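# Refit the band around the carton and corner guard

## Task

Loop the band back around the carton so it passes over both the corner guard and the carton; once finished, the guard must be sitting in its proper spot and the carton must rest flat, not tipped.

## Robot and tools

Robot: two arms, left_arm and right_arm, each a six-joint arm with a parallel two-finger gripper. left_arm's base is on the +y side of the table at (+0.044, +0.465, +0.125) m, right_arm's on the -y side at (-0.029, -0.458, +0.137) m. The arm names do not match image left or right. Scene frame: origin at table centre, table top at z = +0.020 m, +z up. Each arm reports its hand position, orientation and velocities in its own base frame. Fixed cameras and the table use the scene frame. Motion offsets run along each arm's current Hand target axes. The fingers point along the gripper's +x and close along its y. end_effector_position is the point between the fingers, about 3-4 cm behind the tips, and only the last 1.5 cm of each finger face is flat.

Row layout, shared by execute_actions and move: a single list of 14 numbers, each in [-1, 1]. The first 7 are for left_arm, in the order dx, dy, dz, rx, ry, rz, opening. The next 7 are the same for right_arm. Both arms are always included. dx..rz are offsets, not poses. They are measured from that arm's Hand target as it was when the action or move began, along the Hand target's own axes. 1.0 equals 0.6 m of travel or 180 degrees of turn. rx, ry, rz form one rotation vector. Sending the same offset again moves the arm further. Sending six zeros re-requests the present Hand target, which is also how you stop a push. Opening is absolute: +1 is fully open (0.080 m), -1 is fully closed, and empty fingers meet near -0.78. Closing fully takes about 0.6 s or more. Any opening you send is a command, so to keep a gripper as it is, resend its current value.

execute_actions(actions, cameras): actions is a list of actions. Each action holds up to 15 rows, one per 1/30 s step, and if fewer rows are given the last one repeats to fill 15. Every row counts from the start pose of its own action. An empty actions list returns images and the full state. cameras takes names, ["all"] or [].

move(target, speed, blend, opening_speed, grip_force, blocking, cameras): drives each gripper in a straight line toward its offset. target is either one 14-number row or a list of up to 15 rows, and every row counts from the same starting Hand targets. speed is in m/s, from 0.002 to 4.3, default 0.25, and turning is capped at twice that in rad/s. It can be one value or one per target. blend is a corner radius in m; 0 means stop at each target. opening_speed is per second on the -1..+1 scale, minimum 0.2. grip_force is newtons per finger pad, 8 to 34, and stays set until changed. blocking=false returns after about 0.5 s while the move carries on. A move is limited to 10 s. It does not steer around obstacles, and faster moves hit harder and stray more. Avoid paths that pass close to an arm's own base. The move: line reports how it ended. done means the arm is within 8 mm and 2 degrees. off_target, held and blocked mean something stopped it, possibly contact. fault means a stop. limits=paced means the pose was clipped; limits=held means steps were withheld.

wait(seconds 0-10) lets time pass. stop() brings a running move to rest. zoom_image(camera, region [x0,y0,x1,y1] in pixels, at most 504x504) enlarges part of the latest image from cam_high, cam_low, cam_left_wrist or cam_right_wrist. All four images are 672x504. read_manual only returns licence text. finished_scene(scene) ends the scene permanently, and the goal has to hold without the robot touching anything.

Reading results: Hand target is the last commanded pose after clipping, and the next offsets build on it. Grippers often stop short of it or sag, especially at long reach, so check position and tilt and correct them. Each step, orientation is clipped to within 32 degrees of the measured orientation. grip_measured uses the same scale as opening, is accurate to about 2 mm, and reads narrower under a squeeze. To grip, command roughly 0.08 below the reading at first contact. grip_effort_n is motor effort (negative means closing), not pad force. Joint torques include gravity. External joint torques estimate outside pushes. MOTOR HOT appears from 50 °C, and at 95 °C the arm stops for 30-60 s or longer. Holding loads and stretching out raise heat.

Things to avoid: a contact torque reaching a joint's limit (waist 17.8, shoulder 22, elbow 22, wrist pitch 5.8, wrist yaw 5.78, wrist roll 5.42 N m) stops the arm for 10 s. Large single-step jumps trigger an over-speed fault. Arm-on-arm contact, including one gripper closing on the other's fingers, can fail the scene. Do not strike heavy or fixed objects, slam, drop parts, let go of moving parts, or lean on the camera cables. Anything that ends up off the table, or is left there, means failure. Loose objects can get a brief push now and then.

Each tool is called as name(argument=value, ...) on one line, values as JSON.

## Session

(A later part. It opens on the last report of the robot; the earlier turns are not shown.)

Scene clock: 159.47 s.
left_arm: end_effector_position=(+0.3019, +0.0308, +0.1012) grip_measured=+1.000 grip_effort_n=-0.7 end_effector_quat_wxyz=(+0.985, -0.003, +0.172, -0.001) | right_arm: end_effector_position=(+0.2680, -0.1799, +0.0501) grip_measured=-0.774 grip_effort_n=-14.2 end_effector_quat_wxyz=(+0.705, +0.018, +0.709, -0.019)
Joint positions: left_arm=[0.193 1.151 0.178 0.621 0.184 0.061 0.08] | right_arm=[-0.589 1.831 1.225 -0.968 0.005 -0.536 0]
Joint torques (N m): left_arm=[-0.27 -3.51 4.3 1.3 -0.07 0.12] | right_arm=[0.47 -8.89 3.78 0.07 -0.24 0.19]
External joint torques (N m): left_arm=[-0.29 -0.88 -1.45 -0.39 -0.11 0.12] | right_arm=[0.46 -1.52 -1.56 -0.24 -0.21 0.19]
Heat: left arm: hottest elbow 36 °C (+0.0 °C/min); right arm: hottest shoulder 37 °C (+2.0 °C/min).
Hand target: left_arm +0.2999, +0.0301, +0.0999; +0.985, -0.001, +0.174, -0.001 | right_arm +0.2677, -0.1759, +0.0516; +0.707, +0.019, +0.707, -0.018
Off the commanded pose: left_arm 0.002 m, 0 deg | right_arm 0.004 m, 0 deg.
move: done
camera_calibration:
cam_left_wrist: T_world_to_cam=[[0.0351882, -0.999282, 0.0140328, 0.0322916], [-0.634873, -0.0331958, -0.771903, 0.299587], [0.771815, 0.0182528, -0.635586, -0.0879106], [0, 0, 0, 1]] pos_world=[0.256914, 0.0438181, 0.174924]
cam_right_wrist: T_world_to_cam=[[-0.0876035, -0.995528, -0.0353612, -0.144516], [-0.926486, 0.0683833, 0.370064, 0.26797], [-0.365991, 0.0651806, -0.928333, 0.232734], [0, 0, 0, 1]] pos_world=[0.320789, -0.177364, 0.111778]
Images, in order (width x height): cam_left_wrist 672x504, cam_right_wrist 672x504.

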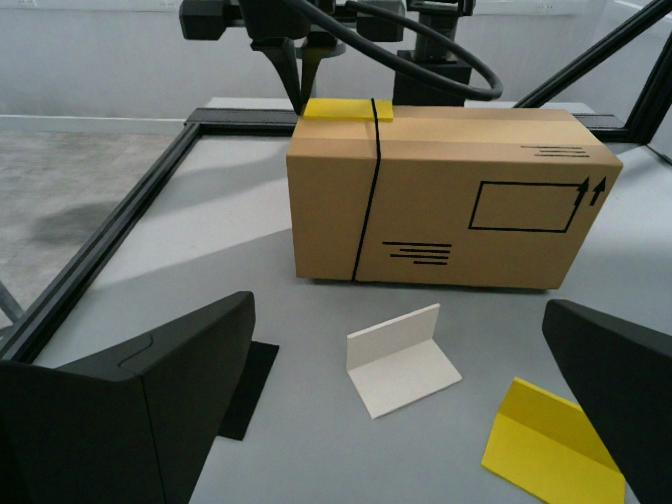

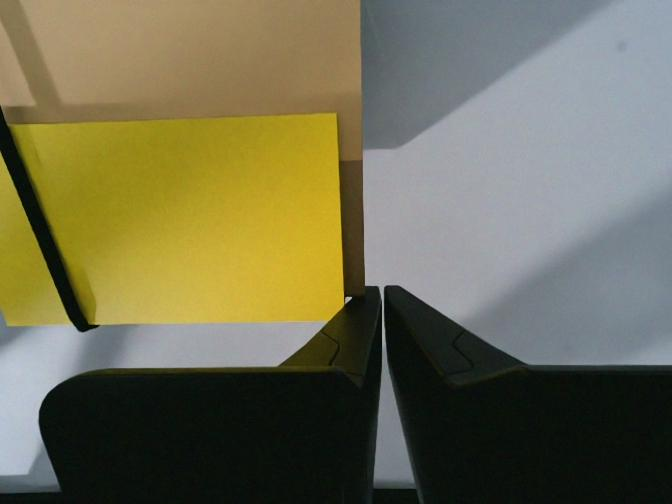

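execute_actions(actions=[])

Scene clock: 160.27 s.
left_arm: end_effector_position=(+0.3019, +0.0308, +0.1012) grip_measured=+1.000 grip_effort_n=-1.2 end_effector_quat_wxyz=(+0.985, -0.003, +0.172, -0.001) | right_arm: end_effector_position=(+0.2680, -0.1799, +0.0502) grip_measured=-0.774 grip_effort_n=-13.7 end_effector_quat_wxyz=(+0.705, +0.018, +0.709, -0.020)
Joint positions: left_arm=[0.193 1.151 0.178 0.621 0.184 0.061 0.08] | right_arm=[-0.589 1.831 1.225 -0.968 0.005 -0.536 0]
Joint velocities: within noise
Joint torques (N m): left_arm=[-0.33 -3.34 4.43 1.3 -0.06 0.14] | right_arm=[0.65 -9.06 3.79 0.06 -0.25 0.16]
External joint torques (N m): left_arm=[-0.32 -0.77 -1.22 -0.35 -0.11 0.14] | right_arm=[0.7 -1.68 -1.65 -0.29 -0.22 0.16]
Motor temperatures (°C): left_arm=[25 31 36 37 28 35] | right_arm=[28 37 34 35 29 31]
Heat: left arm: hottest wrist pitch 37 °C (+1.0 °C/min); right arm: hottest shoulder 37 °C (+2.0 °C/min).
Hand target: left_arm +0.2999, +0.0301, +0.0999; +0.985, -0.001, +0.174, -0.001 | right_arm +0.2677, -0.1760, +0.0516; +0.707, +0.019, +0.707, -0.018
Tool commands: left_gripper/opening=+1.0 right_gripper/opening=-0.8
Off the commanded pose: left_arm 0.002 m, 0 deg | right_arm 0.004 m, 0 deg.
camera_calibration:
cam_left_wrist: T_world_to_cam=[[0.0351882, -0.999282, 0.0140328, 0.0322916], [-0.634873, -0.0331958, -0.771903, 0.299587], [0.771815, 0.0182528, -0.635586, -0.0879106], [0, 0, 0, 1]] pos_world=[0.256914, 0.0438181, 0.174924]
cam_right_wrist: T_world_to_cam=[[-0.0876503, -0.995527, -0.0352605, -0.144505], [-0.926597, 0.0684845, 0.369768, 0.267984], [-0.3657, 0.0650826, -0.928455, 0.232823], [0, 0, 0, 1]] pos_world=[0.32079, -0.177364, 0.111978]

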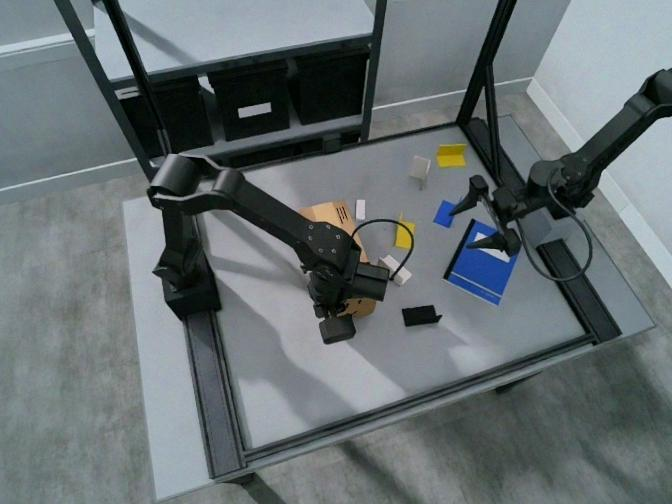

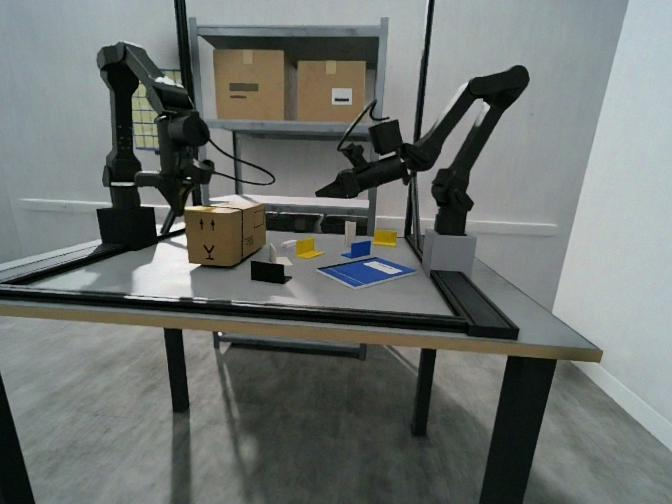

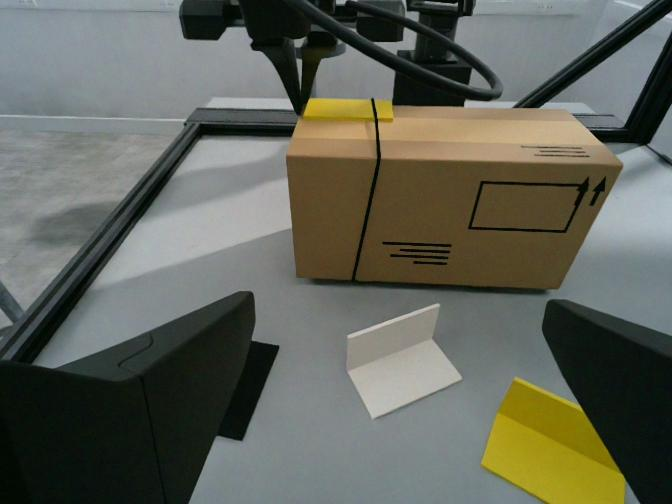

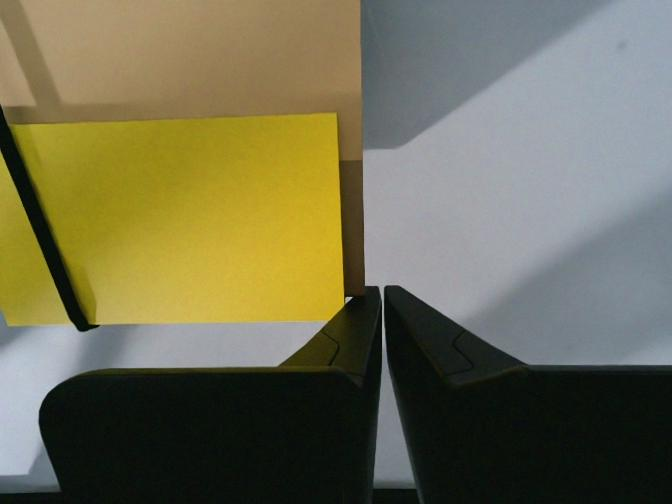

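move(target=[0,0,0,0,0,0,1, 0,-0.06,0,0,0,0,-0.8], speed=0.1, cameras=["cam_left_wrist","cam_right_wrist"])

zoom_image(camera="cam_left_wrist", region=[270, 80, 480, 300])

Scene clock: 163.23 s.
left_arm: end_effector_position=(+0.3019, +0.0308, +0.1012) grip_measured=+1.000 grip_effort_n=-1.6 end_effector_quat_wxyz=(+0.985, -0.003, +0.172, -0.001) | right_arm: end_effector_position=(+0.2646, -0.2110, +0.0534) grip_measured=-0.774 grip_effort_n=-13.7 end_effector_quat_wxyz=(+0.708, +0.019, +0.706, -0.022)
Joint positions: left_arm=[0.193 1.151 0.178 0.621 0.184 0.061 0.08] | right_arm=[-0.672 1.876 1.298 -0.988 0.002 -0.615 0]
Joint torques (N m): left_arm=[-0.35 -3.58 4.18 1.31 -0.06 0.1] | right_arm=[-0.01 -6.57 5.6 -0.02 -0.15 -0.22]
External joint torques (N m): left_arm=[-0.34 -0.95 -1.55 -0.37 -0.11 0.1] | right_arm=[-0.01 1.13 0.17 -0.37 -0.12 -0.22]
Heat: left arm: hottest wrist pitch 37 °C (+1.0 °C/min); right arm: hottest shoulder 37 °C (+2.0 °C/min).
Hand target: left_arm +0.2999, +0.0301, +0.0999; +0.985, -0.001, +0.174, -0.001 | right_arm +0.2658, -0.2119, +0.0516; +0.707, +0.019, +0.707, -0.018
Off the commanded pose: left_arm 0.002 m, 0 deg | right_arm 0.002 m, 0 deg.
move: done
camera_calibration:
cam_left_wrist: T_world_to_cam=[[0.0351882, -0.999282, 0.0140328, 0.0322916], [-0.634873, -0.0331958, -0.771903, 0.299587], [0.771815, 0.0182528, -0.635586, -0.0879106], [0, 0, 0, 1]] pos_world=[0.256914, 0.0438181, 0.174924]
cam_right_wrist: T_world_to_cam=[[-0.0915548, -0.99523, -0.0336911, -0.174569], [-0.92902, 0.0731849, 0.362721, 0.26778], [-0.358525, 0.0645086, -0.931289, 0.234608], [0, 0, 0, 1]] pos_world=[0.316903, -0.208468, 0.115477]
Images, in order (width x height): cam_left_wrist 672x504, cam_right_wrist 672x504.

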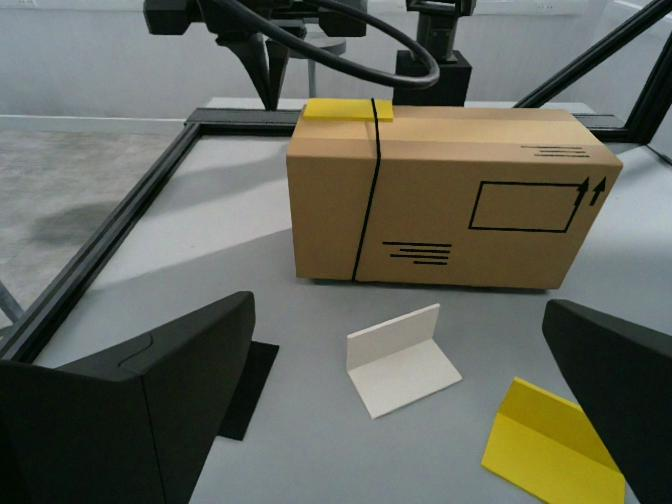

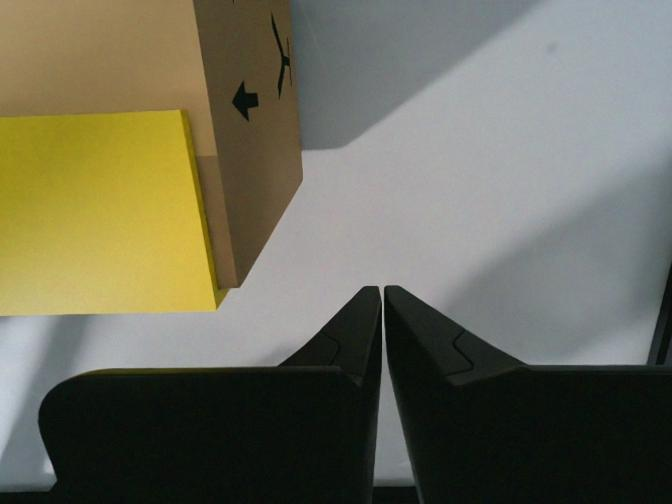

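Scaled by 2.291 from the camera's 672x504 image, which has a finer 960x720 frame.

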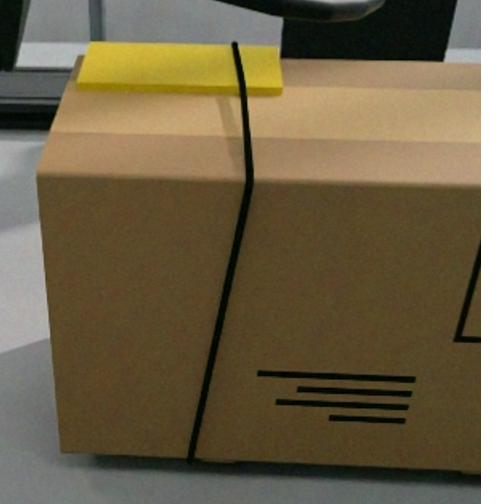

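move(target=[[0,0,0,0,0,0,1, -0.2,0,0,0,0,0,-0.8],[0,0,0,0,0,0,1, -0.25,0.15,-0.11,0,-0.333,0,-0.8]], speed=0.2, blend=[0.03,0], cameras=["cam_left_wrist","cam_right_wrist"])

Scene clock: 167.40 s.
left_arm: end_effector_position=(+0.3019, +0.0308, +0.1012) grip_measured=+1.000 grip_effort_n=-0.7 end_effector_quat_wxyz=(+0.985, -0.003, +0.172, -0.001) | right_arm: end_effector_position=(+0.2052, -0.1197, +0.2028) grip_measured=-0.774 grip_effort_n=-13.7 end_effector_quat_wxyz=(+0.965, +0.004, +0.261, -0.025)
Joint positions: left_arm=[0.193 1.151 0.178 0.621 0.184 0.061 0.08] | right_arm=[-0.981 0.806 0.693 -0.66 -0.763 -0.6 0]
Joint torques (N m): left_arm=[-0.28 -3.34 4.31 1.28 -0.02 0.1] | right_arm=[-0.22 -2.06 5.19 1.14 -0.45 0.19]
External joint torques (N m): left_arm=[-0.29 -0.71 -1.44 -0.41 -0.07 0.1] | right_arm=[-0.23 -0.73 -1.45 -0.16 -0.12 0.18]
Heat: left arm: hottest wrist pitch 37 °C (+1.0 °C/min); right arm: hottest shoulder 37 °C (+1.0 °C/min).
Hand target: left_arm +0.2999, +0.0301, +0.0999; +0.985, -0.001, +0.174, -0.001 | right_arm +0.2046, -0.1188, +0.2017; +0.965, +0.007, +0.259, -0.025
Off the commanded pose: left_arm 0.002 m, 0 deg | right_arm 0.002 m, 0 deg.
move: done
camera_calibration:
cam_left_wrist: T_world_to_cam=[[0.0351882, -0.999282, 0.0140328, 0.0322916], [-0.634873, -0.0331958, -0.771903, 0.299587], [0.771815, 0.0182528, -0.635586, -0.0879106], [0, 0, 0, 1]] pos_world=[0.256914, 0.0438181, 0.174924]
cam_right_wrist: T_world_to_cam=[[-0.0341224, -0.99845, -0.0439693, -0.0942484], [-0.783161, 0.0540446, -0.619467, 0.318717], [0.620883, 0.0132973, -0.783791, 0.10948], [0, 0, 0, 1]] pos_world=[0.178416, -0.112783, 0.279101]
Images, in order (width x height): cam_left_wrist 672x504, cam_right_wrist 672x504.

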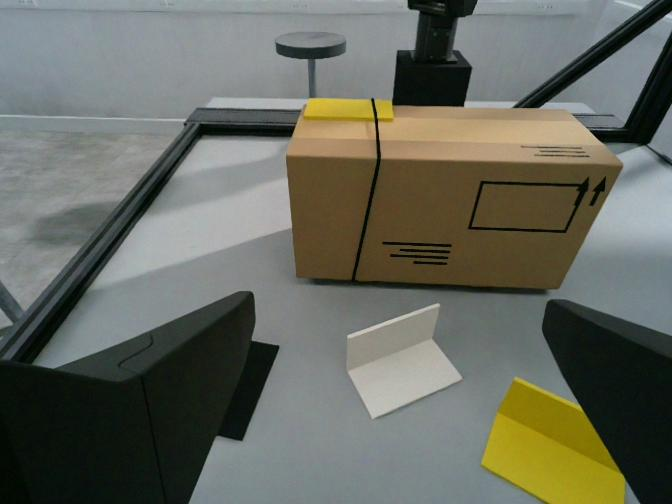

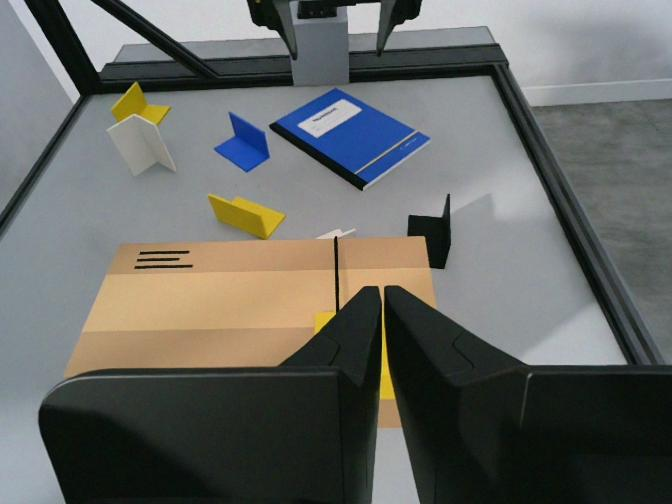

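move(target=[0,0,0,0,0,0,1, 0.045,0.148,-0.12,0,-0.045,0,-0.8], speed=0.2, cameras=["cam_right_wrist"])

Scene clock: 169.63 s.
left_arm: end_effector_position=(+0.3019, +0.0308, +0.1012) grip_measured=+1.000 grip_effort_n=-1.6 end_effector_quat_wxyz=(+0.985, -0.003, +0.172, -0.001) | right_arm: end_effector_position=(+0.1968, -0.0297, +0.1285) grip_measured=-0.774 grip_effort_n=-13.7 end_effector_quat_wxyz=(+0.982, +0.002, +0.189, -0.025)
Joint positions: left_arm=[0.193 1.151 0.178 0.621 0.184 0.061 0.08] | right_arm=[-0.373 0.125 0.184 -0.459 -0.297 -0.13 0]
Joint torques (N m): left_arm=[-0.35 -3.56 4.21 1.3 -0.03 0.11] | right_arm=[0.21 0.35 5.26 1.18 -0.04 0.19]
External joint torques (N m): left_arm=[-0.33 -0.97 -1.46 -0.36 -0.09 0.11] | right_arm=[0.22 -0.49 -1.54 -0.5 0.03 0.19]
Heat: left arm: hottest wrist pitch 37 °C (+1.0 °C/min); right arm: hottest shoulder 36 °C (+0.0 °C/min).
Hand target: left_arm +0.2999, +0.0301, +0.0999; +0.985, -0.001, +0.174, -0.001 | right_arm +0.1965, -0.0294, +0.1259; +0.981, +0.005, +0.191, -0.025
Off the commanded pose: left_arm 0.002 m, 0 deg | right_arm 0.003 m, 0 deg.
move: done
camera_calibration:
cam_right_wrist: T_world_to_cam=[[-0.0271609, -0.998813, -0.0404359, -0.00975928], [-0.683635, 0.0480723, -0.72824, 0.255435], [0.729319, 0.00786371, -0.684129, 0.0211528], [0, 0, 0, 1]] pos_world=[0.158932, -0.0221934, 0.200094]
Images, in order (width x height): cam_right_wrist 672x504.

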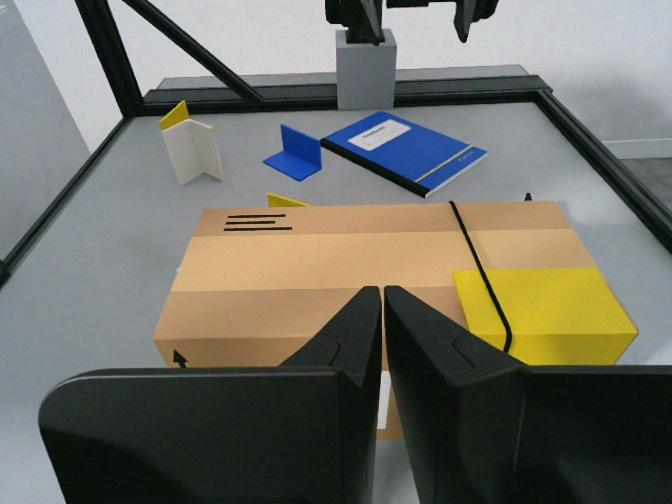

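move(target=[0,0,0,0,0,0,1, -0.03,-0.142,0,0,0,0,1], speed=0.2, cameras=["cam_right_wrist"])

zoom_image(camera="cam_right_wrist", region=[220, 180, 520, 504])

Scene clock: 171.27 s.
left_arm: end_effector_position=(+0.3019, +0.0308, +0.1012) grip_measured=+1.000 grip_effort_n=-1.2 end_effector_quat_wxyz=(+0.985, -0.003, +0.172, -0.001) | right_arm: end_effector_position=(+0.1751, -0.1124, +0.1293) grip_measured=+0.996 grip_effort_n=19.8 end_effector_quat_wxyz=(+0.981, +0.010, +0.193, -0.026)
Joint positions: left_arm=[0.193 1.151 0.178 0.621 0.184 0.061 0.08] | right_arm=[-1.241 0.687 0.31 -0.457 -1.034 -0.747 0.08]
Joint torques (N m): left_arm=[-0.26 -3.43 4.36 1.3 -0.03 0.07] | right_arm=[-0.13 -0.16 6.79 0.71 -0.57 -0.2]
External joint torques (N m): left_arm=[-0.27 -0.82 -1.33 -0.37 -0.07 0.07] | right_arm=[-0.11 0.41 0.23 -0.46 -0.15 -0.2]
Heat: left arm: hottest wrist pitch 37 °C (+1.0 °C/min); right arm: hottest shoulder 36 °C (+1.0 °C/min).
Hand target: left_arm +0.2999, +0.0301, +0.0999; +0.985, -0.001, +0.174, -0.001 | right_arm +0.1755, -0.1136, +0.1327; +0.981, +0.005, +0.191, -0.025
Off the commanded pose: left_arm 0.002 m, 0 deg | right_arm 0.004 m, 1 deg.
move: done
camera_calibration:
cam_right_wrist: T_world_to_cam=[[-0.0328857, -0.997842, -0.0568244, -0.0896908], [-0.688321, 0.0638346, -0.722592, 0.246978], [0.724661, 0.0153505, -0.688935, 0.0403419], [0, 0, 0, 1]] pos_world=[0.137816, -0.105882, 0.201161]
Images, in order (width x height): cam_right_wrist 672x504.

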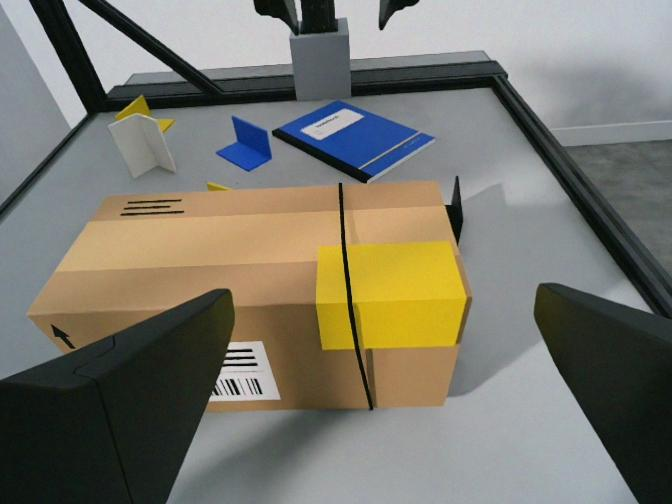

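Scaled by 1.556 from the camera's 672x504 image, which has a finer 960x720 frame.

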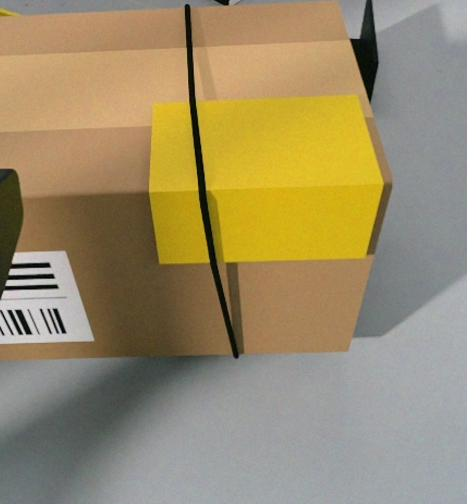

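move(target=[[0,0,0,0,0,0,1, 0.1168,-0.0257,-0.0205,-0.0137,0.2553,0.0137,0.91],[0,0,0,0,0,0,1, 0.1647,-0.0248,-0.094,-0.0137,0.2553,0.0137,0.91]], speed=0.15, blend=[0.02,0], grip_force=[34,10], cameras=["cam_left_wrist","cam_right_wrist"])

Scene clock: 178.97 s.
left_arm: end_effector_position=(+0.3019, +0.0308, +0.1012) grip_measured=+1.000 grip_effort_n=-1.2 end_effector_quat_wxyz=(+0.985, -0.003, +0.172, -0.001) | right_arm: end_effector_position=(+0.2463, -0.1335, +0.0470) grip_measured=+0.914 grip_effort_n=-16.0 end_effector_quat_wxyz=(+0.832, -0.006, +0.555, +0.003)
Joint positions: left_arm=[0.193 1.151 0.178 0.621 0.184 0.061 0.08] | right_arm=[-0.615 1.436 0.722 -0.528 -0.222 -0.591 0.076]
Joint torques (N m): left_arm=[-0.22 -3.4 4.34 1.26 -0.05 0.1] | right_arm=[0.27 -3.83 4.42 0.77 -0.14 0.17]
External joint torques (N m): left_arm=[-0.22 -0.79 -1.36 -0.41 -0.1 0.1] | right_arm=[0.28 0.82 -1.29 -0.1 0.02 0.17]
Heat: left arm: hottest wrist pitch 37 °C (+1.0 °C/min); right arm: hottest wrist pitch 36 °C (+1.0 °C/min).
Hand target: left_arm +0.2999, +0.0301, +0.0999; +0.985, -0.001, +0.174, -0.001 | right_arm +0.2451, -0.1320, +0.0433; +0.829, -0.002, +0.559, +0.003
Off the commanded pose: left_arm 0.002 m, 0 deg | right_arm 0.004 m, 1 deg.
grip_force (N): 34, 10
move: done
camera_calibration:
cam_left_wrist: T_world_to_cam=[[0.0351882, -0.999282, 0.0140328, 0.0322916], [-0.634873, -0.0331958, -0.771903, 0.299587], [0.771815, 0.0182528, -0.635586, -0.0879106], [0, 0, 0, 1]] pos_world=[0.256914, 0.0438181, 0.174924]
cam_right_wrist: T_world_to_cam=[[-0.00613213, -0.999121, -0.0414795, -0.120567], [-0.999763, 0.00699114, -0.0205959, 0.274025], [0.0208677, 0.0413434, -0.998927, 0.123788], [0, 0, 0, 1]] pos_world=[0.270638, -0.127494, 0.124298]
Images, in order (width x height): cam_left_wrist 672x504, cam_right_wrist 672x504.

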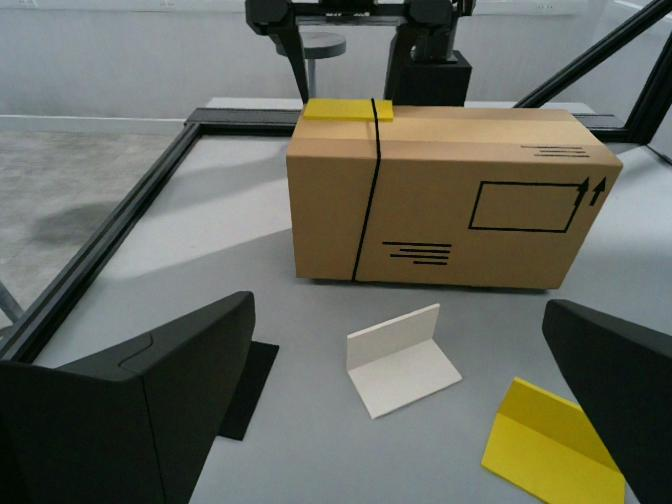

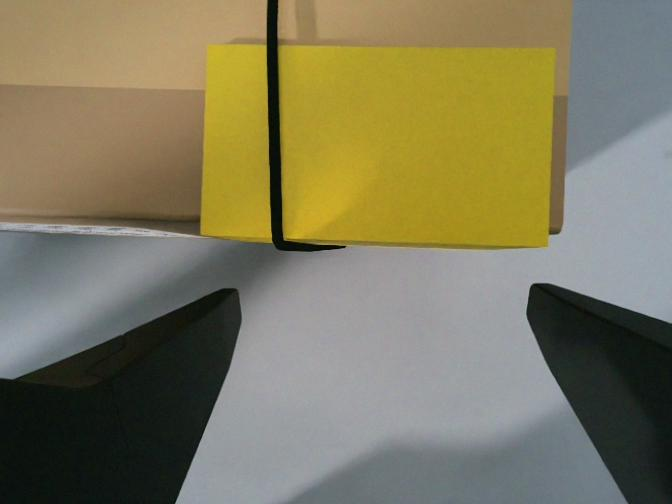

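move(target=[0,0,0,0,0,0,1, 0.0093,0,0.0142,0,0,0,0.91], speed=0.05, cameras=["cam_right_wrist"])

zoom_image(camera="cam_right_wrist", region=[180, 180, 580, 380])

Scene clock: 180.13 s.
left_arm: end_effector_position=(+0.3019, +0.0308, +0.1012) grip_measured=+1.000 grip_effort_n=-1.2 end_effector_quat_wxyz=(+0.985, -0.003, +0.172, -0.001) | right_arm: end_effector_position=(+0.2523, -0.1306, +0.0407) grip_measured=+0.914 grip_effort_n=-16.0 end_effector_quat_wxyz=(+0.829, -0.003, +0.560, +0.005)
Joint positions: left_arm=[0.193 1.151 0.178 0.621 0.184 0.061 0.08] | right_arm=[-0.591 1.472 0.729 -0.508 -0.214 -0.567 0.076]
Joint torques (N m): left_arm=[-0.34 -3.49 4.38 1.29 -0.04 0.12] | right_arm=[0.24 -4.1 5.85 0.71 -0.11 0.18]
External joint torques (N m): left_arm=[-0.35 -0.91 -1.28 -0.36 -0.08 0.12] | right_arm=[0.24 0.71 0.28 -0.13 0.05 0.18]
Heat: left arm: hottest wrist pitch 37 °C (+1.0 °C/min); right arm: hottest wrist pitch 36 °C (+1.0 °C/min).
Hand target: left_arm +0.2999, +0.0301, +0.0999; +0.985, -0.001, +0.174, -0.001 | right_arm +0.2550, -0.1318, +0.0412; +0.829, -0.002, +0.559, +0.004
Off the commanded pose: left_arm 0.002 m, 0 deg | right_arm 0.003 m, 0 deg.
grip_force (N): 34, 10
move: done
camera_calibration:
cam_right_wrist: T_world_to_cam=[[-0.00622944, -0.99874, -0.0497989, -0.117526], [-0.999944, 0.00664814, -0.00824647, 0.279396], [0.00856715, 0.0497447, -0.998725, 0.121386], [0, 0, 0, 1]] pos_world=[0.277609, -0.125274, 0.117682]
Images, in order (width x height): cam_right_wrist 672x504.

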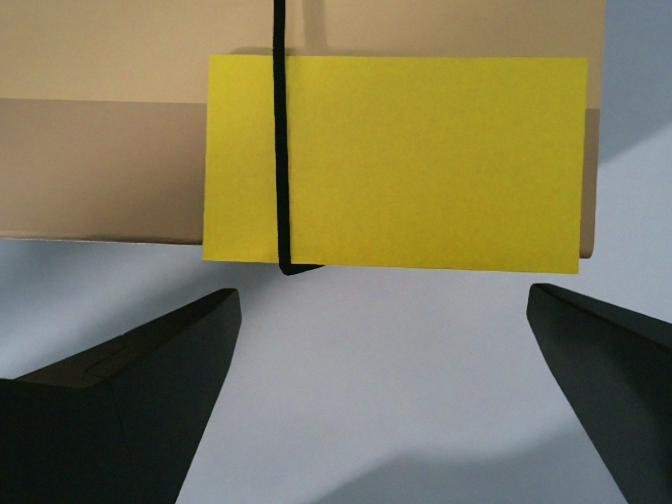

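Scaled by 1.260 from the camera's 672x504 image, which has a finer 960x720 frame.

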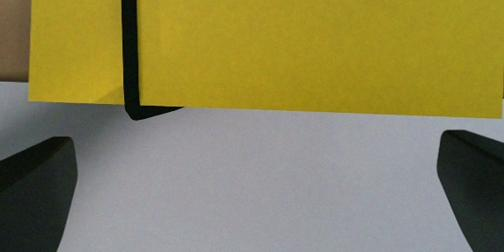

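move(target=[[0,0,0,0,0,0,1, 0,-0.0075,0,0,0,0,0.91],[0,0,0,0,0,0,1, 0.0035,-0.0075,0.009,0,0,0,0.91]], speed=0.05, cameras=["cam_right_wrist"])

zoom_image(camera="cam_right_wrist", region=[180, 180, 620, 380])

Scene clock: 181.70 s.
left_arm: end_effector_position=(+0.3019, +0.0308, +0.1012) grip_measured=+1.000 grip_effort_n=-0.7 end_effector_quat_wxyz=(+0.985, -0.003, +0.172, -0.001) | right_arm: end_effector_position=(+0.2581, -0.1352, +0.0409) grip_measured=+0.914 grip_effort_n=-16.0 end_effector_quat_wxyz=(+0.829, -0.002, +0.560, +0.005)
Joint positions: left_arm=[0.193 1.151 0.178 0.621 0.184 0.061 0.08] | right_arm=[-0.592 1.501 0.755 -0.507 -0.214 -0.568 0.076]
Joint torques (N m): left_arm=[-0.38 -3.35 4.41 1.3 -0.1 0.12] | right_arm=[0.25 -4.28 5.85 0.71 -0.16 0.14]
External joint torques (N m): left_arm=[-0.36 -0.73 -1.3 -0.38 -0.15 0.12] | right_arm=[0.28 0.76 0.29 -0.12 -0.01 0.14]
Heat: left arm: hottest wrist pitch 37 °C (+1.0 °C/min); right arm: hottest wrist pitch 36 °C (+1.0 °C/min).
Hand target: left_arm +0.2999, +0.0301, +0.0999; +0.985, -0.001, +0.174, -0.001 | right_arm +0.2609, -0.1363, +0.0414; +0.829, -0.002, +0.559, +0.003
Off the commanded pose: left_arm 0.002 m, 0 deg | right_arm 0.003 m, 0 deg.
grip_force (N): 34, 10
move: done
camera_calibration:
cam_right_wrist: T_world_to_cam=[[-0.00743305, -0.998746, -0.0495167, -0.121768], [-0.999935, 0.00785267, -0.00828523, 0.285385], [0.00866367, 0.0494518, -0.998739, 0.121701], [0, 0, 0, 1]] pos_world=[0.283407, -0.129875, 0.117883]
Images, in order (width x height): cam_right_wrist 672x504.

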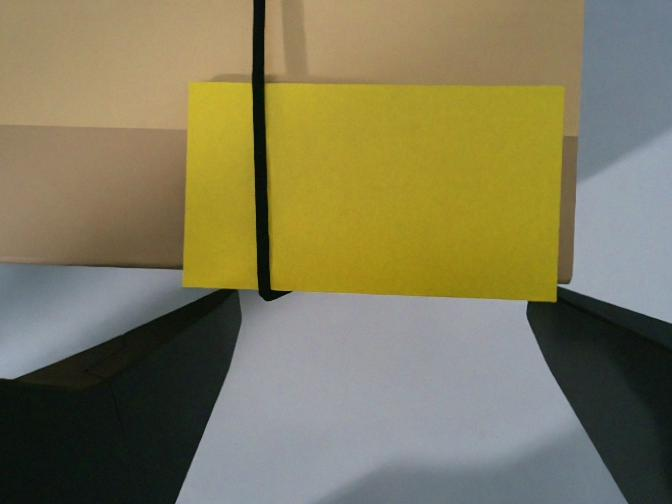

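Scaled by 1.145 from the camera's 672x504 image, which has a finer 960x720 frame.

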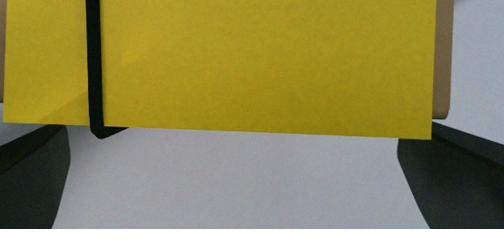

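move(target=[0,0,0,0,0,0,1, 0.0006,-0.0083,0.0016,0,0,0,0.603], speed=0.03, opening_speed=0.6, cameras=["cam_right_wrist"])

zoom_image(camera="cam_right_wrist", region=[180, 180, 620, 380])

Scene clock: 182.97 s.
left_arm: end_effector_position=(+0.3019, +0.0308, +0.1012) grip_measured=+1.000 grip_effort_n=-1.2 end_effector_quat_wxyz=(+0.985, -0.003, +0.172, -0.001) | right_arm: end_effector_position=(+0.2592, -0.1394, +0.0403) grip_measured=+0.608 grip_effort_n=-16.5 end_effector_quat_wxyz=(+0.828, +0.000, +0.561, +0.002)
Joint positions: left_arm=[0.193 1.151 0.178 0.621 0.184 0.061 0.08] | right_arm=[-0.602 1.516 0.768 -0.507 -0.214 -0.571 0.062]
Joint torques (N m): left_arm=[-0.11 -3.56 4.45 1.29 -0.06 0.11] | right_arm=[-0.14 -4.4 6.06 0.56 -0.31 -0.19]
External joint torques (N m): left_arm=[-0.12 -0.93 -1.3 -0.39 -0.1 0.11] | right_arm=[-0.13 0.74 0.47 -0.29 -0.15 -0.19]
Heat: left arm: hottest wrist pitch 37 °C (+1.0 °C/min); right arm: hottest wrist pitch 36 °C (+1.0 °C/min).
Hand target: left_arm +0.2999, +0.0301, +0.0999; +0.985, -0.001, +0.174, -0.001 | right_arm +0.2619, -0.1413, +0.0414; +0.829, -0.002, +0.559, +0.003
Off the commanded pose: left_arm 0.002 m, 0 deg | right_arm 0.003 m, 0 deg.
grip_force (N): 34, 10
move: done
camera_calibration:
cam_right_wrist: T_world_to_cam=[[-0.0153362, -0.998612, -0.0503882, -0.123913], [-0.999861, 0.015646, -0.00575895, 0.287531], [0.00653933, 0.0502929, -0.998713, 0.122025], [0, 0, 0, 1]] pos_world=[0.284793, -0.134377, 0.11728]
Images, in order (width x height): cam_right_wrist 672x504.

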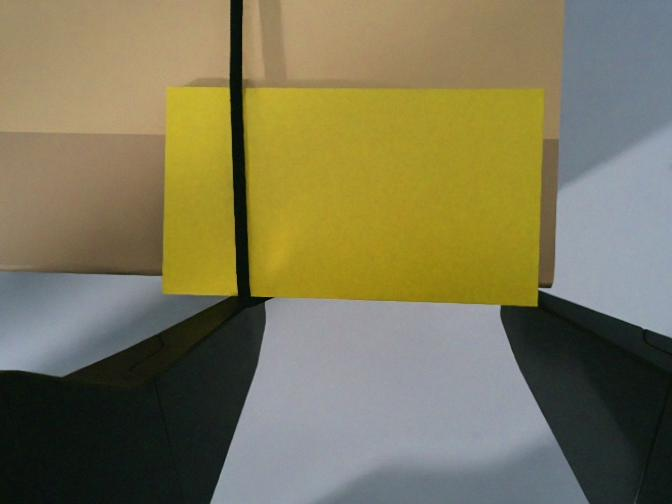

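Scaled by 1.145 from the camera's 672x504 image, which has a finer 960x720 frame.

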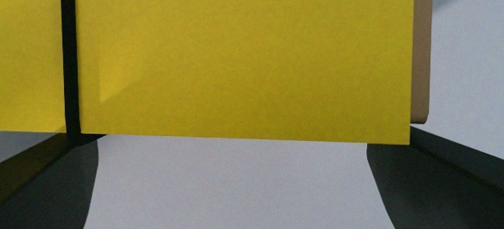

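move(target=[0,0,0,0,0,0,1, 0,-0.01,0.0005,0,0,0,0.325], speed=0.02, opening_speed=0.6, cameras=["cam_left_wrist","cam_right_wrist"])

zoom_image(camera="cam_left_wrist", region=[270, 80, 480, 300])

Scene clock: 184.03 s.
left_arm: end_effector_position=(+0.3019, +0.0308, +0.1012) grip_measured=+1.000 grip_effort_n=-1.2 end_effector_quat_wxyz=(+0.985, -0.003, +0.172, -0.001) | right_arm: end_effector_position=(+0.2575, -0.1450, +0.0402) grip_measured=+0.330 grip_effort_n=-17.9 end_effector_quat_wxyz=(+0.826, +0.001, +0.563, +0.002)
Joint positions: left_arm=[0.193 1.151 0.178 0.621 0.184 0.061 0.08] | right_arm=[-0.623 1.527 0.78 -0.517 -0.218 -0.591 0.05]
Joint torques (N m): left_arm=[-0.26 -3.48 4.3 1.29 -0.08 0.15] | right_arm=[0.06 -4.03 6.39 0.96 -0.36 -0.13]
External joint torques (N m): left_arm=[-0.26 -0.87 -1.42 -0.39 -0.12 0.15] | right_arm=[0.07 1.18 0.86 0.15 -0.19 -0.13]
Heat: left arm: hottest wrist pitch 37 °C (+1.0 °C/min); right arm: hottest wrist pitch 36 °C (+1.0 °C/min).
Hand target: left_arm +0.2999, +0.0301, +0.0999; +0.985, -0.001, +0.174, -0.001 | right_arm +0.2623, -0.1473, +0.0415; +0.829, -0.002, +0.559, +0.003
Off the commanded pose: left_arm 0.002 m, 0 deg | right_arm 0.005 m, 1 deg.
grip_force (N): 34, 10
move: done
camera_calibration:
cam_left_wrist: T_world_to_cam=[[0.0351882, -0.999282, 0.0140328, 0.0322916], [-0.634873, -0.0331958, -0.771903, 0.299587], [0.771815, 0.0182528, -0.635586, -0.0879106], [0, 0, 0, 1]] pos_world=[0.256914, 0.0438181, 0.174924]
cam_right_wrist: T_world_to_cam=[[-0.0166041, -0.998529, -0.0516091, -0.129024], [-0.999861, 0.0166405, -0.000276731, 0.285801], [0.00113513, 0.0515974, -0.998667, 0.123721], [0, 0, 0, 1]] pos_world=[0.283479, -0.139974, 0.116976]
Images, in order (width x height): cam_left_wrist 672x504, cam_right_wrist 672x504.

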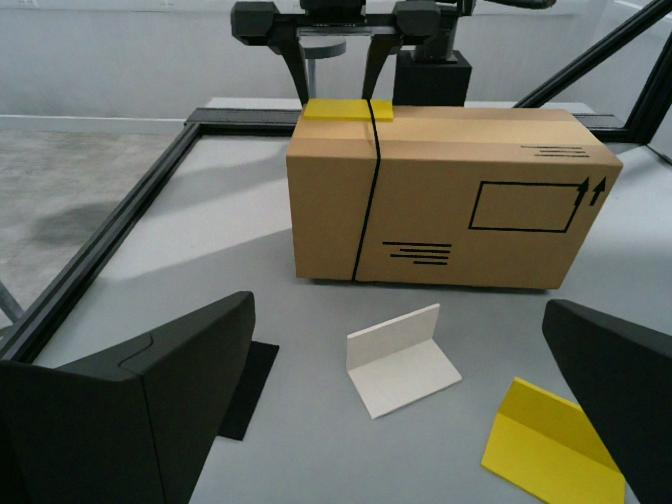

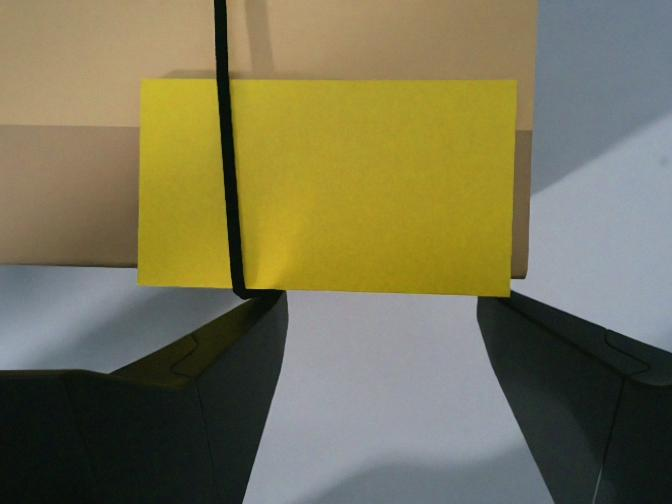

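Scaled by 2.291 from the camera's 672x504 image, which has a finer 960x720 frame.

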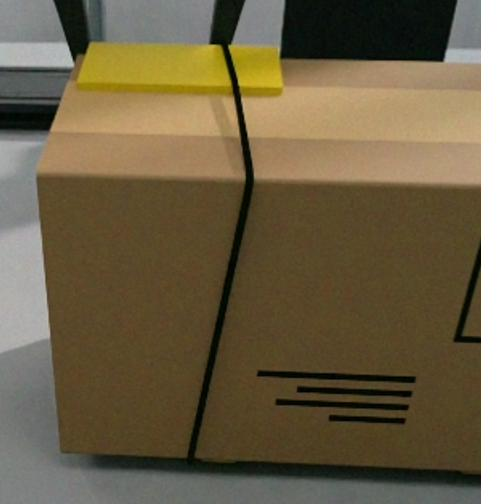

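move(target=[0,0,0,0,0,0,1, 0,-0.0045,0.0005,0,0,0,0.2], speed=0.02, opening_speed=0.4, cameras=["cam_left_wrist","cam_right_wrist"])

zoom_image(camera="cam_left_wrist", region=[270, 80, 480, 300])

Scene clock: 185.07 s.
left_arm: end_effector_position=(+0.3019, +0.0308, +0.1012) grip_measured=+1.000 grip_effort_n=-1.2 end_effector_quat_wxyz=(+0.985, -0.003, +0.172, -0.001) | right_arm: end_effector_position=(+0.2585, -0.1481, +0.0407) grip_measured=+0.204 grip_effort_n=-16.5 end_effector_quat_wxyz=(+0.827, +0.001, +0.562, +0.001)
Joint positions: left_arm=[0.193 1.151 0.178 0.621 0.184 0.061 0.08] | right_arm=[-0.631 1.535 0.789 -0.518 -0.221 -0.598 0.044]
Joint torques (N m): left_arm=[-0.35 -3.36 4.38 1.27 -0.06 0.11] | right_arm=[0.08 -4.23 6.13 0.85 -0.36 -0.17]
External joint torques (N m): left_arm=[-0.37 -0.79 -1.3 -0.39 -0.1 0.1] | right_arm=[0.08 1.01 0.62 0.05 -0.2 -0.17]
Heat: left arm: hottest wrist pitch 37 °C (+1.0 °C/min); right arm: hottest wrist pitch 36 °C (+1.0 °C/min).
Hand target: left_arm +0.2999, +0.0301, +0.0999; +0.985, -0.001, +0.174, -0.001 | right_arm +0.2625, -0.1500, +0.0416; +0.829, -0.002, +0.559, +0.003
Off the commanded pose: left_arm 0.002 m, 0 deg | right_arm 0.005 m, 1 deg.
grip_force (N): 34, 10
move: done
camera_calibration:
cam_left_wrist: T_world_to_cam=[[0.0351882, -0.999282, 0.0140328, 0.0322916], [-0.634873, -0.0331958, -0.771903, 0.299587], [0.771815, 0.0182528, -0.635586, -0.0879106], [0, 0, 0, 1]] pos_world=[0.256914, 0.0438181, 0.174924]
cam_right_wrist: T_world_to_cam=[[-0.0170148, -0.998582, -0.0504471, -0.132104], [-0.999851, 0.0171462, -0.00217245, 0.287049], [0.00303435, 0.0504026, -0.998724, 0.123777], [0, 0, 0, 1]] pos_world=[0.284383, -0.143077, 0.117578]
Images, in order (width x height): cam_left_wrist 672x504, cam_right_wrist 672x504.

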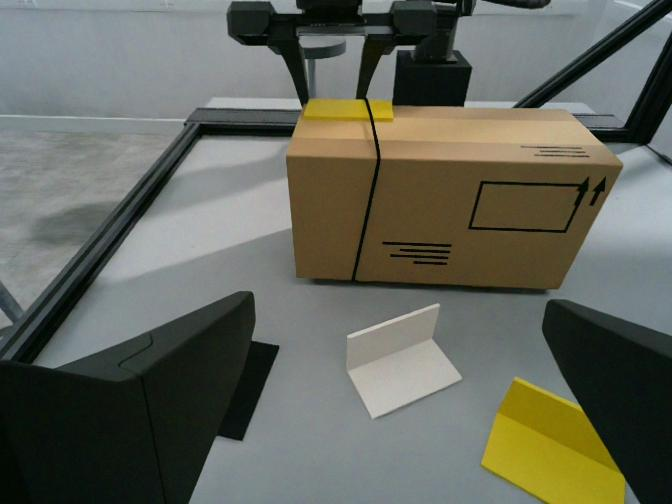

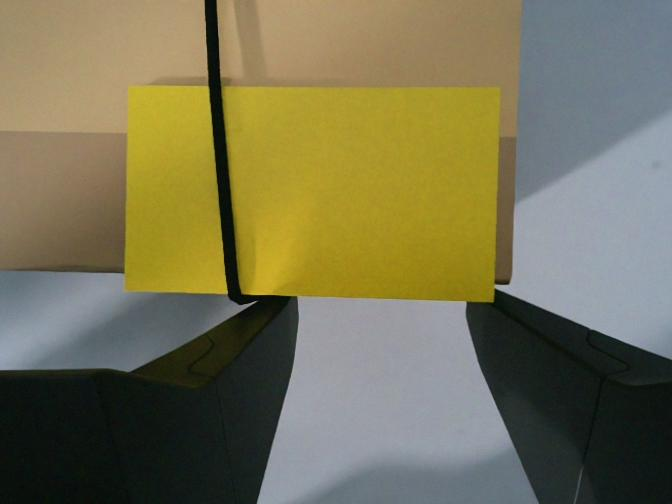

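Scaled by 2.291 from the camera's 672x504 image, which has a finer 960x720 frame.

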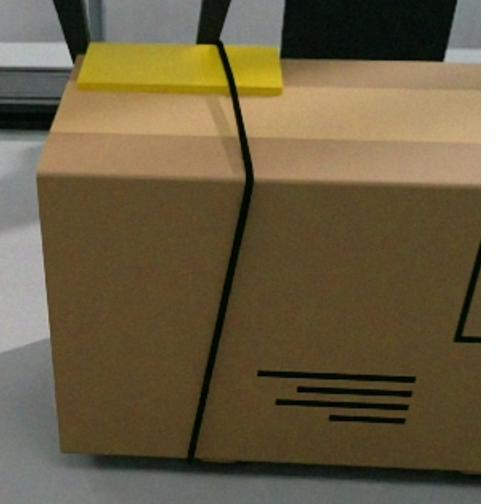

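move(target=[0,0,0,0,0,0,1, -0.0139,0.0015,0.0058,0,0,0,0.25], speed=0.03, opening_speed=0.4, cameras=["cam_left_wrist","cam_right_wrist"])

zoom_image(camera="cam_left_wrist", region=[270, 80, 480, 300])

Scene clock: 186.27 s.
left_arm: end_effector_position=(+0.3019, +0.0308, +0.1012) grip_measured=+1.000 grip_effort_n=-1.2 end_effector_quat_wxyz=(+0.985, -0.003, +0.172, -0.001) | right_arm: end_effector_position=(+0.2588, -0.1482, +0.0449) grip_measured=+0.246 grip_effort_n=19.8 end_effector_quat_wxyz=(+0.824, +0.004, +0.566, +0.003)
Joint positions: left_arm=[0.193 1.151 0.178 0.621 0.184 0.061 0.08] | right_arm=[-0.631 1.535 0.812 -0.552 -0.221 -0.598 0.046]
Joint torques (N m): left_arm=[-0.16 -3.5 4.37 1.28 -0.04 0.08] | right_arm=[0.29 -6.57 6 0.41 -0.32 -0.06]
External joint torques (N m): left_arm=[-0.17 -0.92 -1.28 -0.38 -0.08 0.08] | right_arm=[0.34 -1.2 0.36 -0.41 -0.16 -0.07]
Heat: left arm: hottest wrist pitch 37 °C (+1.0 °C/min); right arm: hottest wrist pitch 36 °C (+1.0 °C/min).
Hand target: left_arm +0.2999, +0.0301, +0.0999; +0.985, -0.001, +0.174, -0.001 | right_arm +0.2627, -0.1492, +0.0507; +0.829, -0.002, +0.559, +0.003
Off the commanded pose: left_arm 0.002 m, 0 deg | right_arm 0.007 m, 1 deg.
grip_force (N): 34, 10
move: done
camera_calibration:
cam_left_wrist: T_world_to_cam=[[0.0351882, -0.999282, 0.0140328, 0.0322916], [-0.634873, -0.0331958, -0.771903, 0.299587], [0.771815, 0.0182528, -0.635586, -0.0879106], [0, 0, 0, 1]] pos_world=[0.256914, 0.0438181, 0.174924]
cam_right_wrist: T_world_to_cam=[[-0.0173025, -0.998162, -0.0580847, -0.131395], [-0.99983, 0.016903, 0.00736229, 0.286845], [-0.00636695, 0.0582022, -0.998285, 0.131535], [0, 0, 0, 1]] pos_world=[0.28536, -0.143658, 0.121566]
Images, in order (width x height): cam_left_wrist 672x504, cam_right_wrist 672x504.

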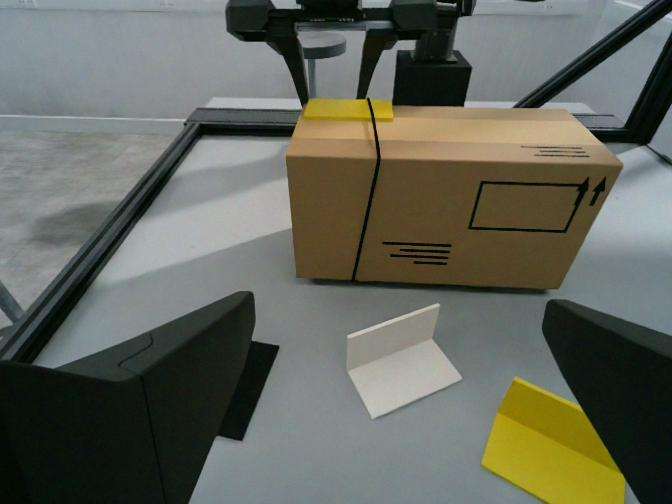

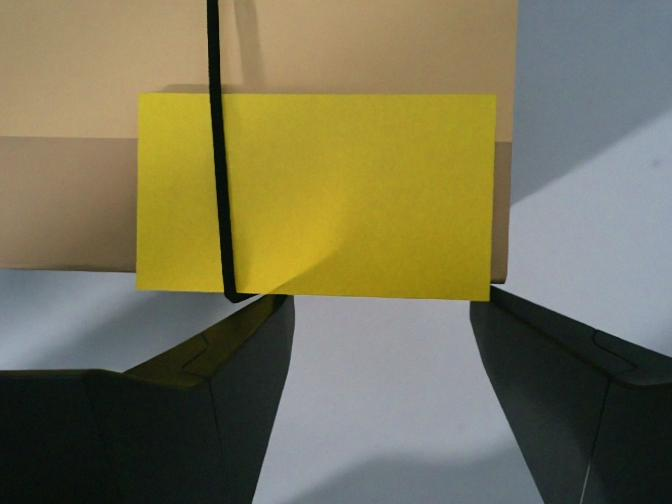

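Scaled by 2.291 from the camera's 672x504 image, which has a finer 960x720 frame.

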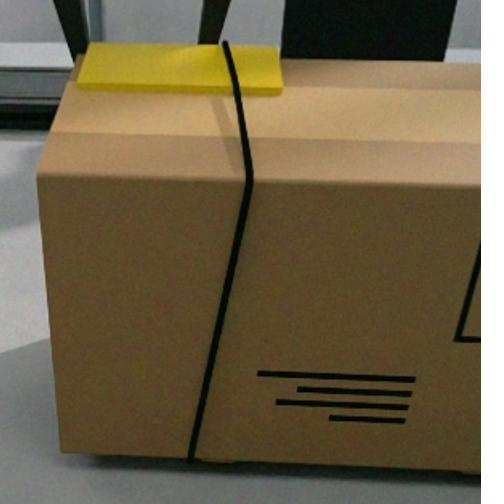

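zoom_image(camera="cam_right_wrist", region=[200, 250, 340, 340])

Scaled by 3.600 from the camera's 672x504 image, which has a finer 960x720 frame.

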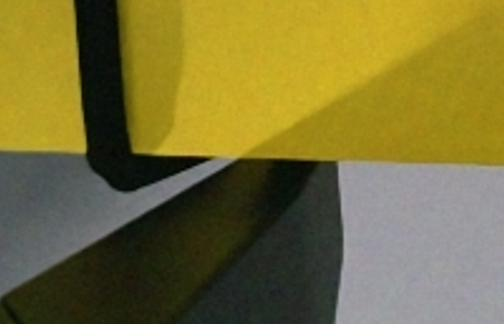

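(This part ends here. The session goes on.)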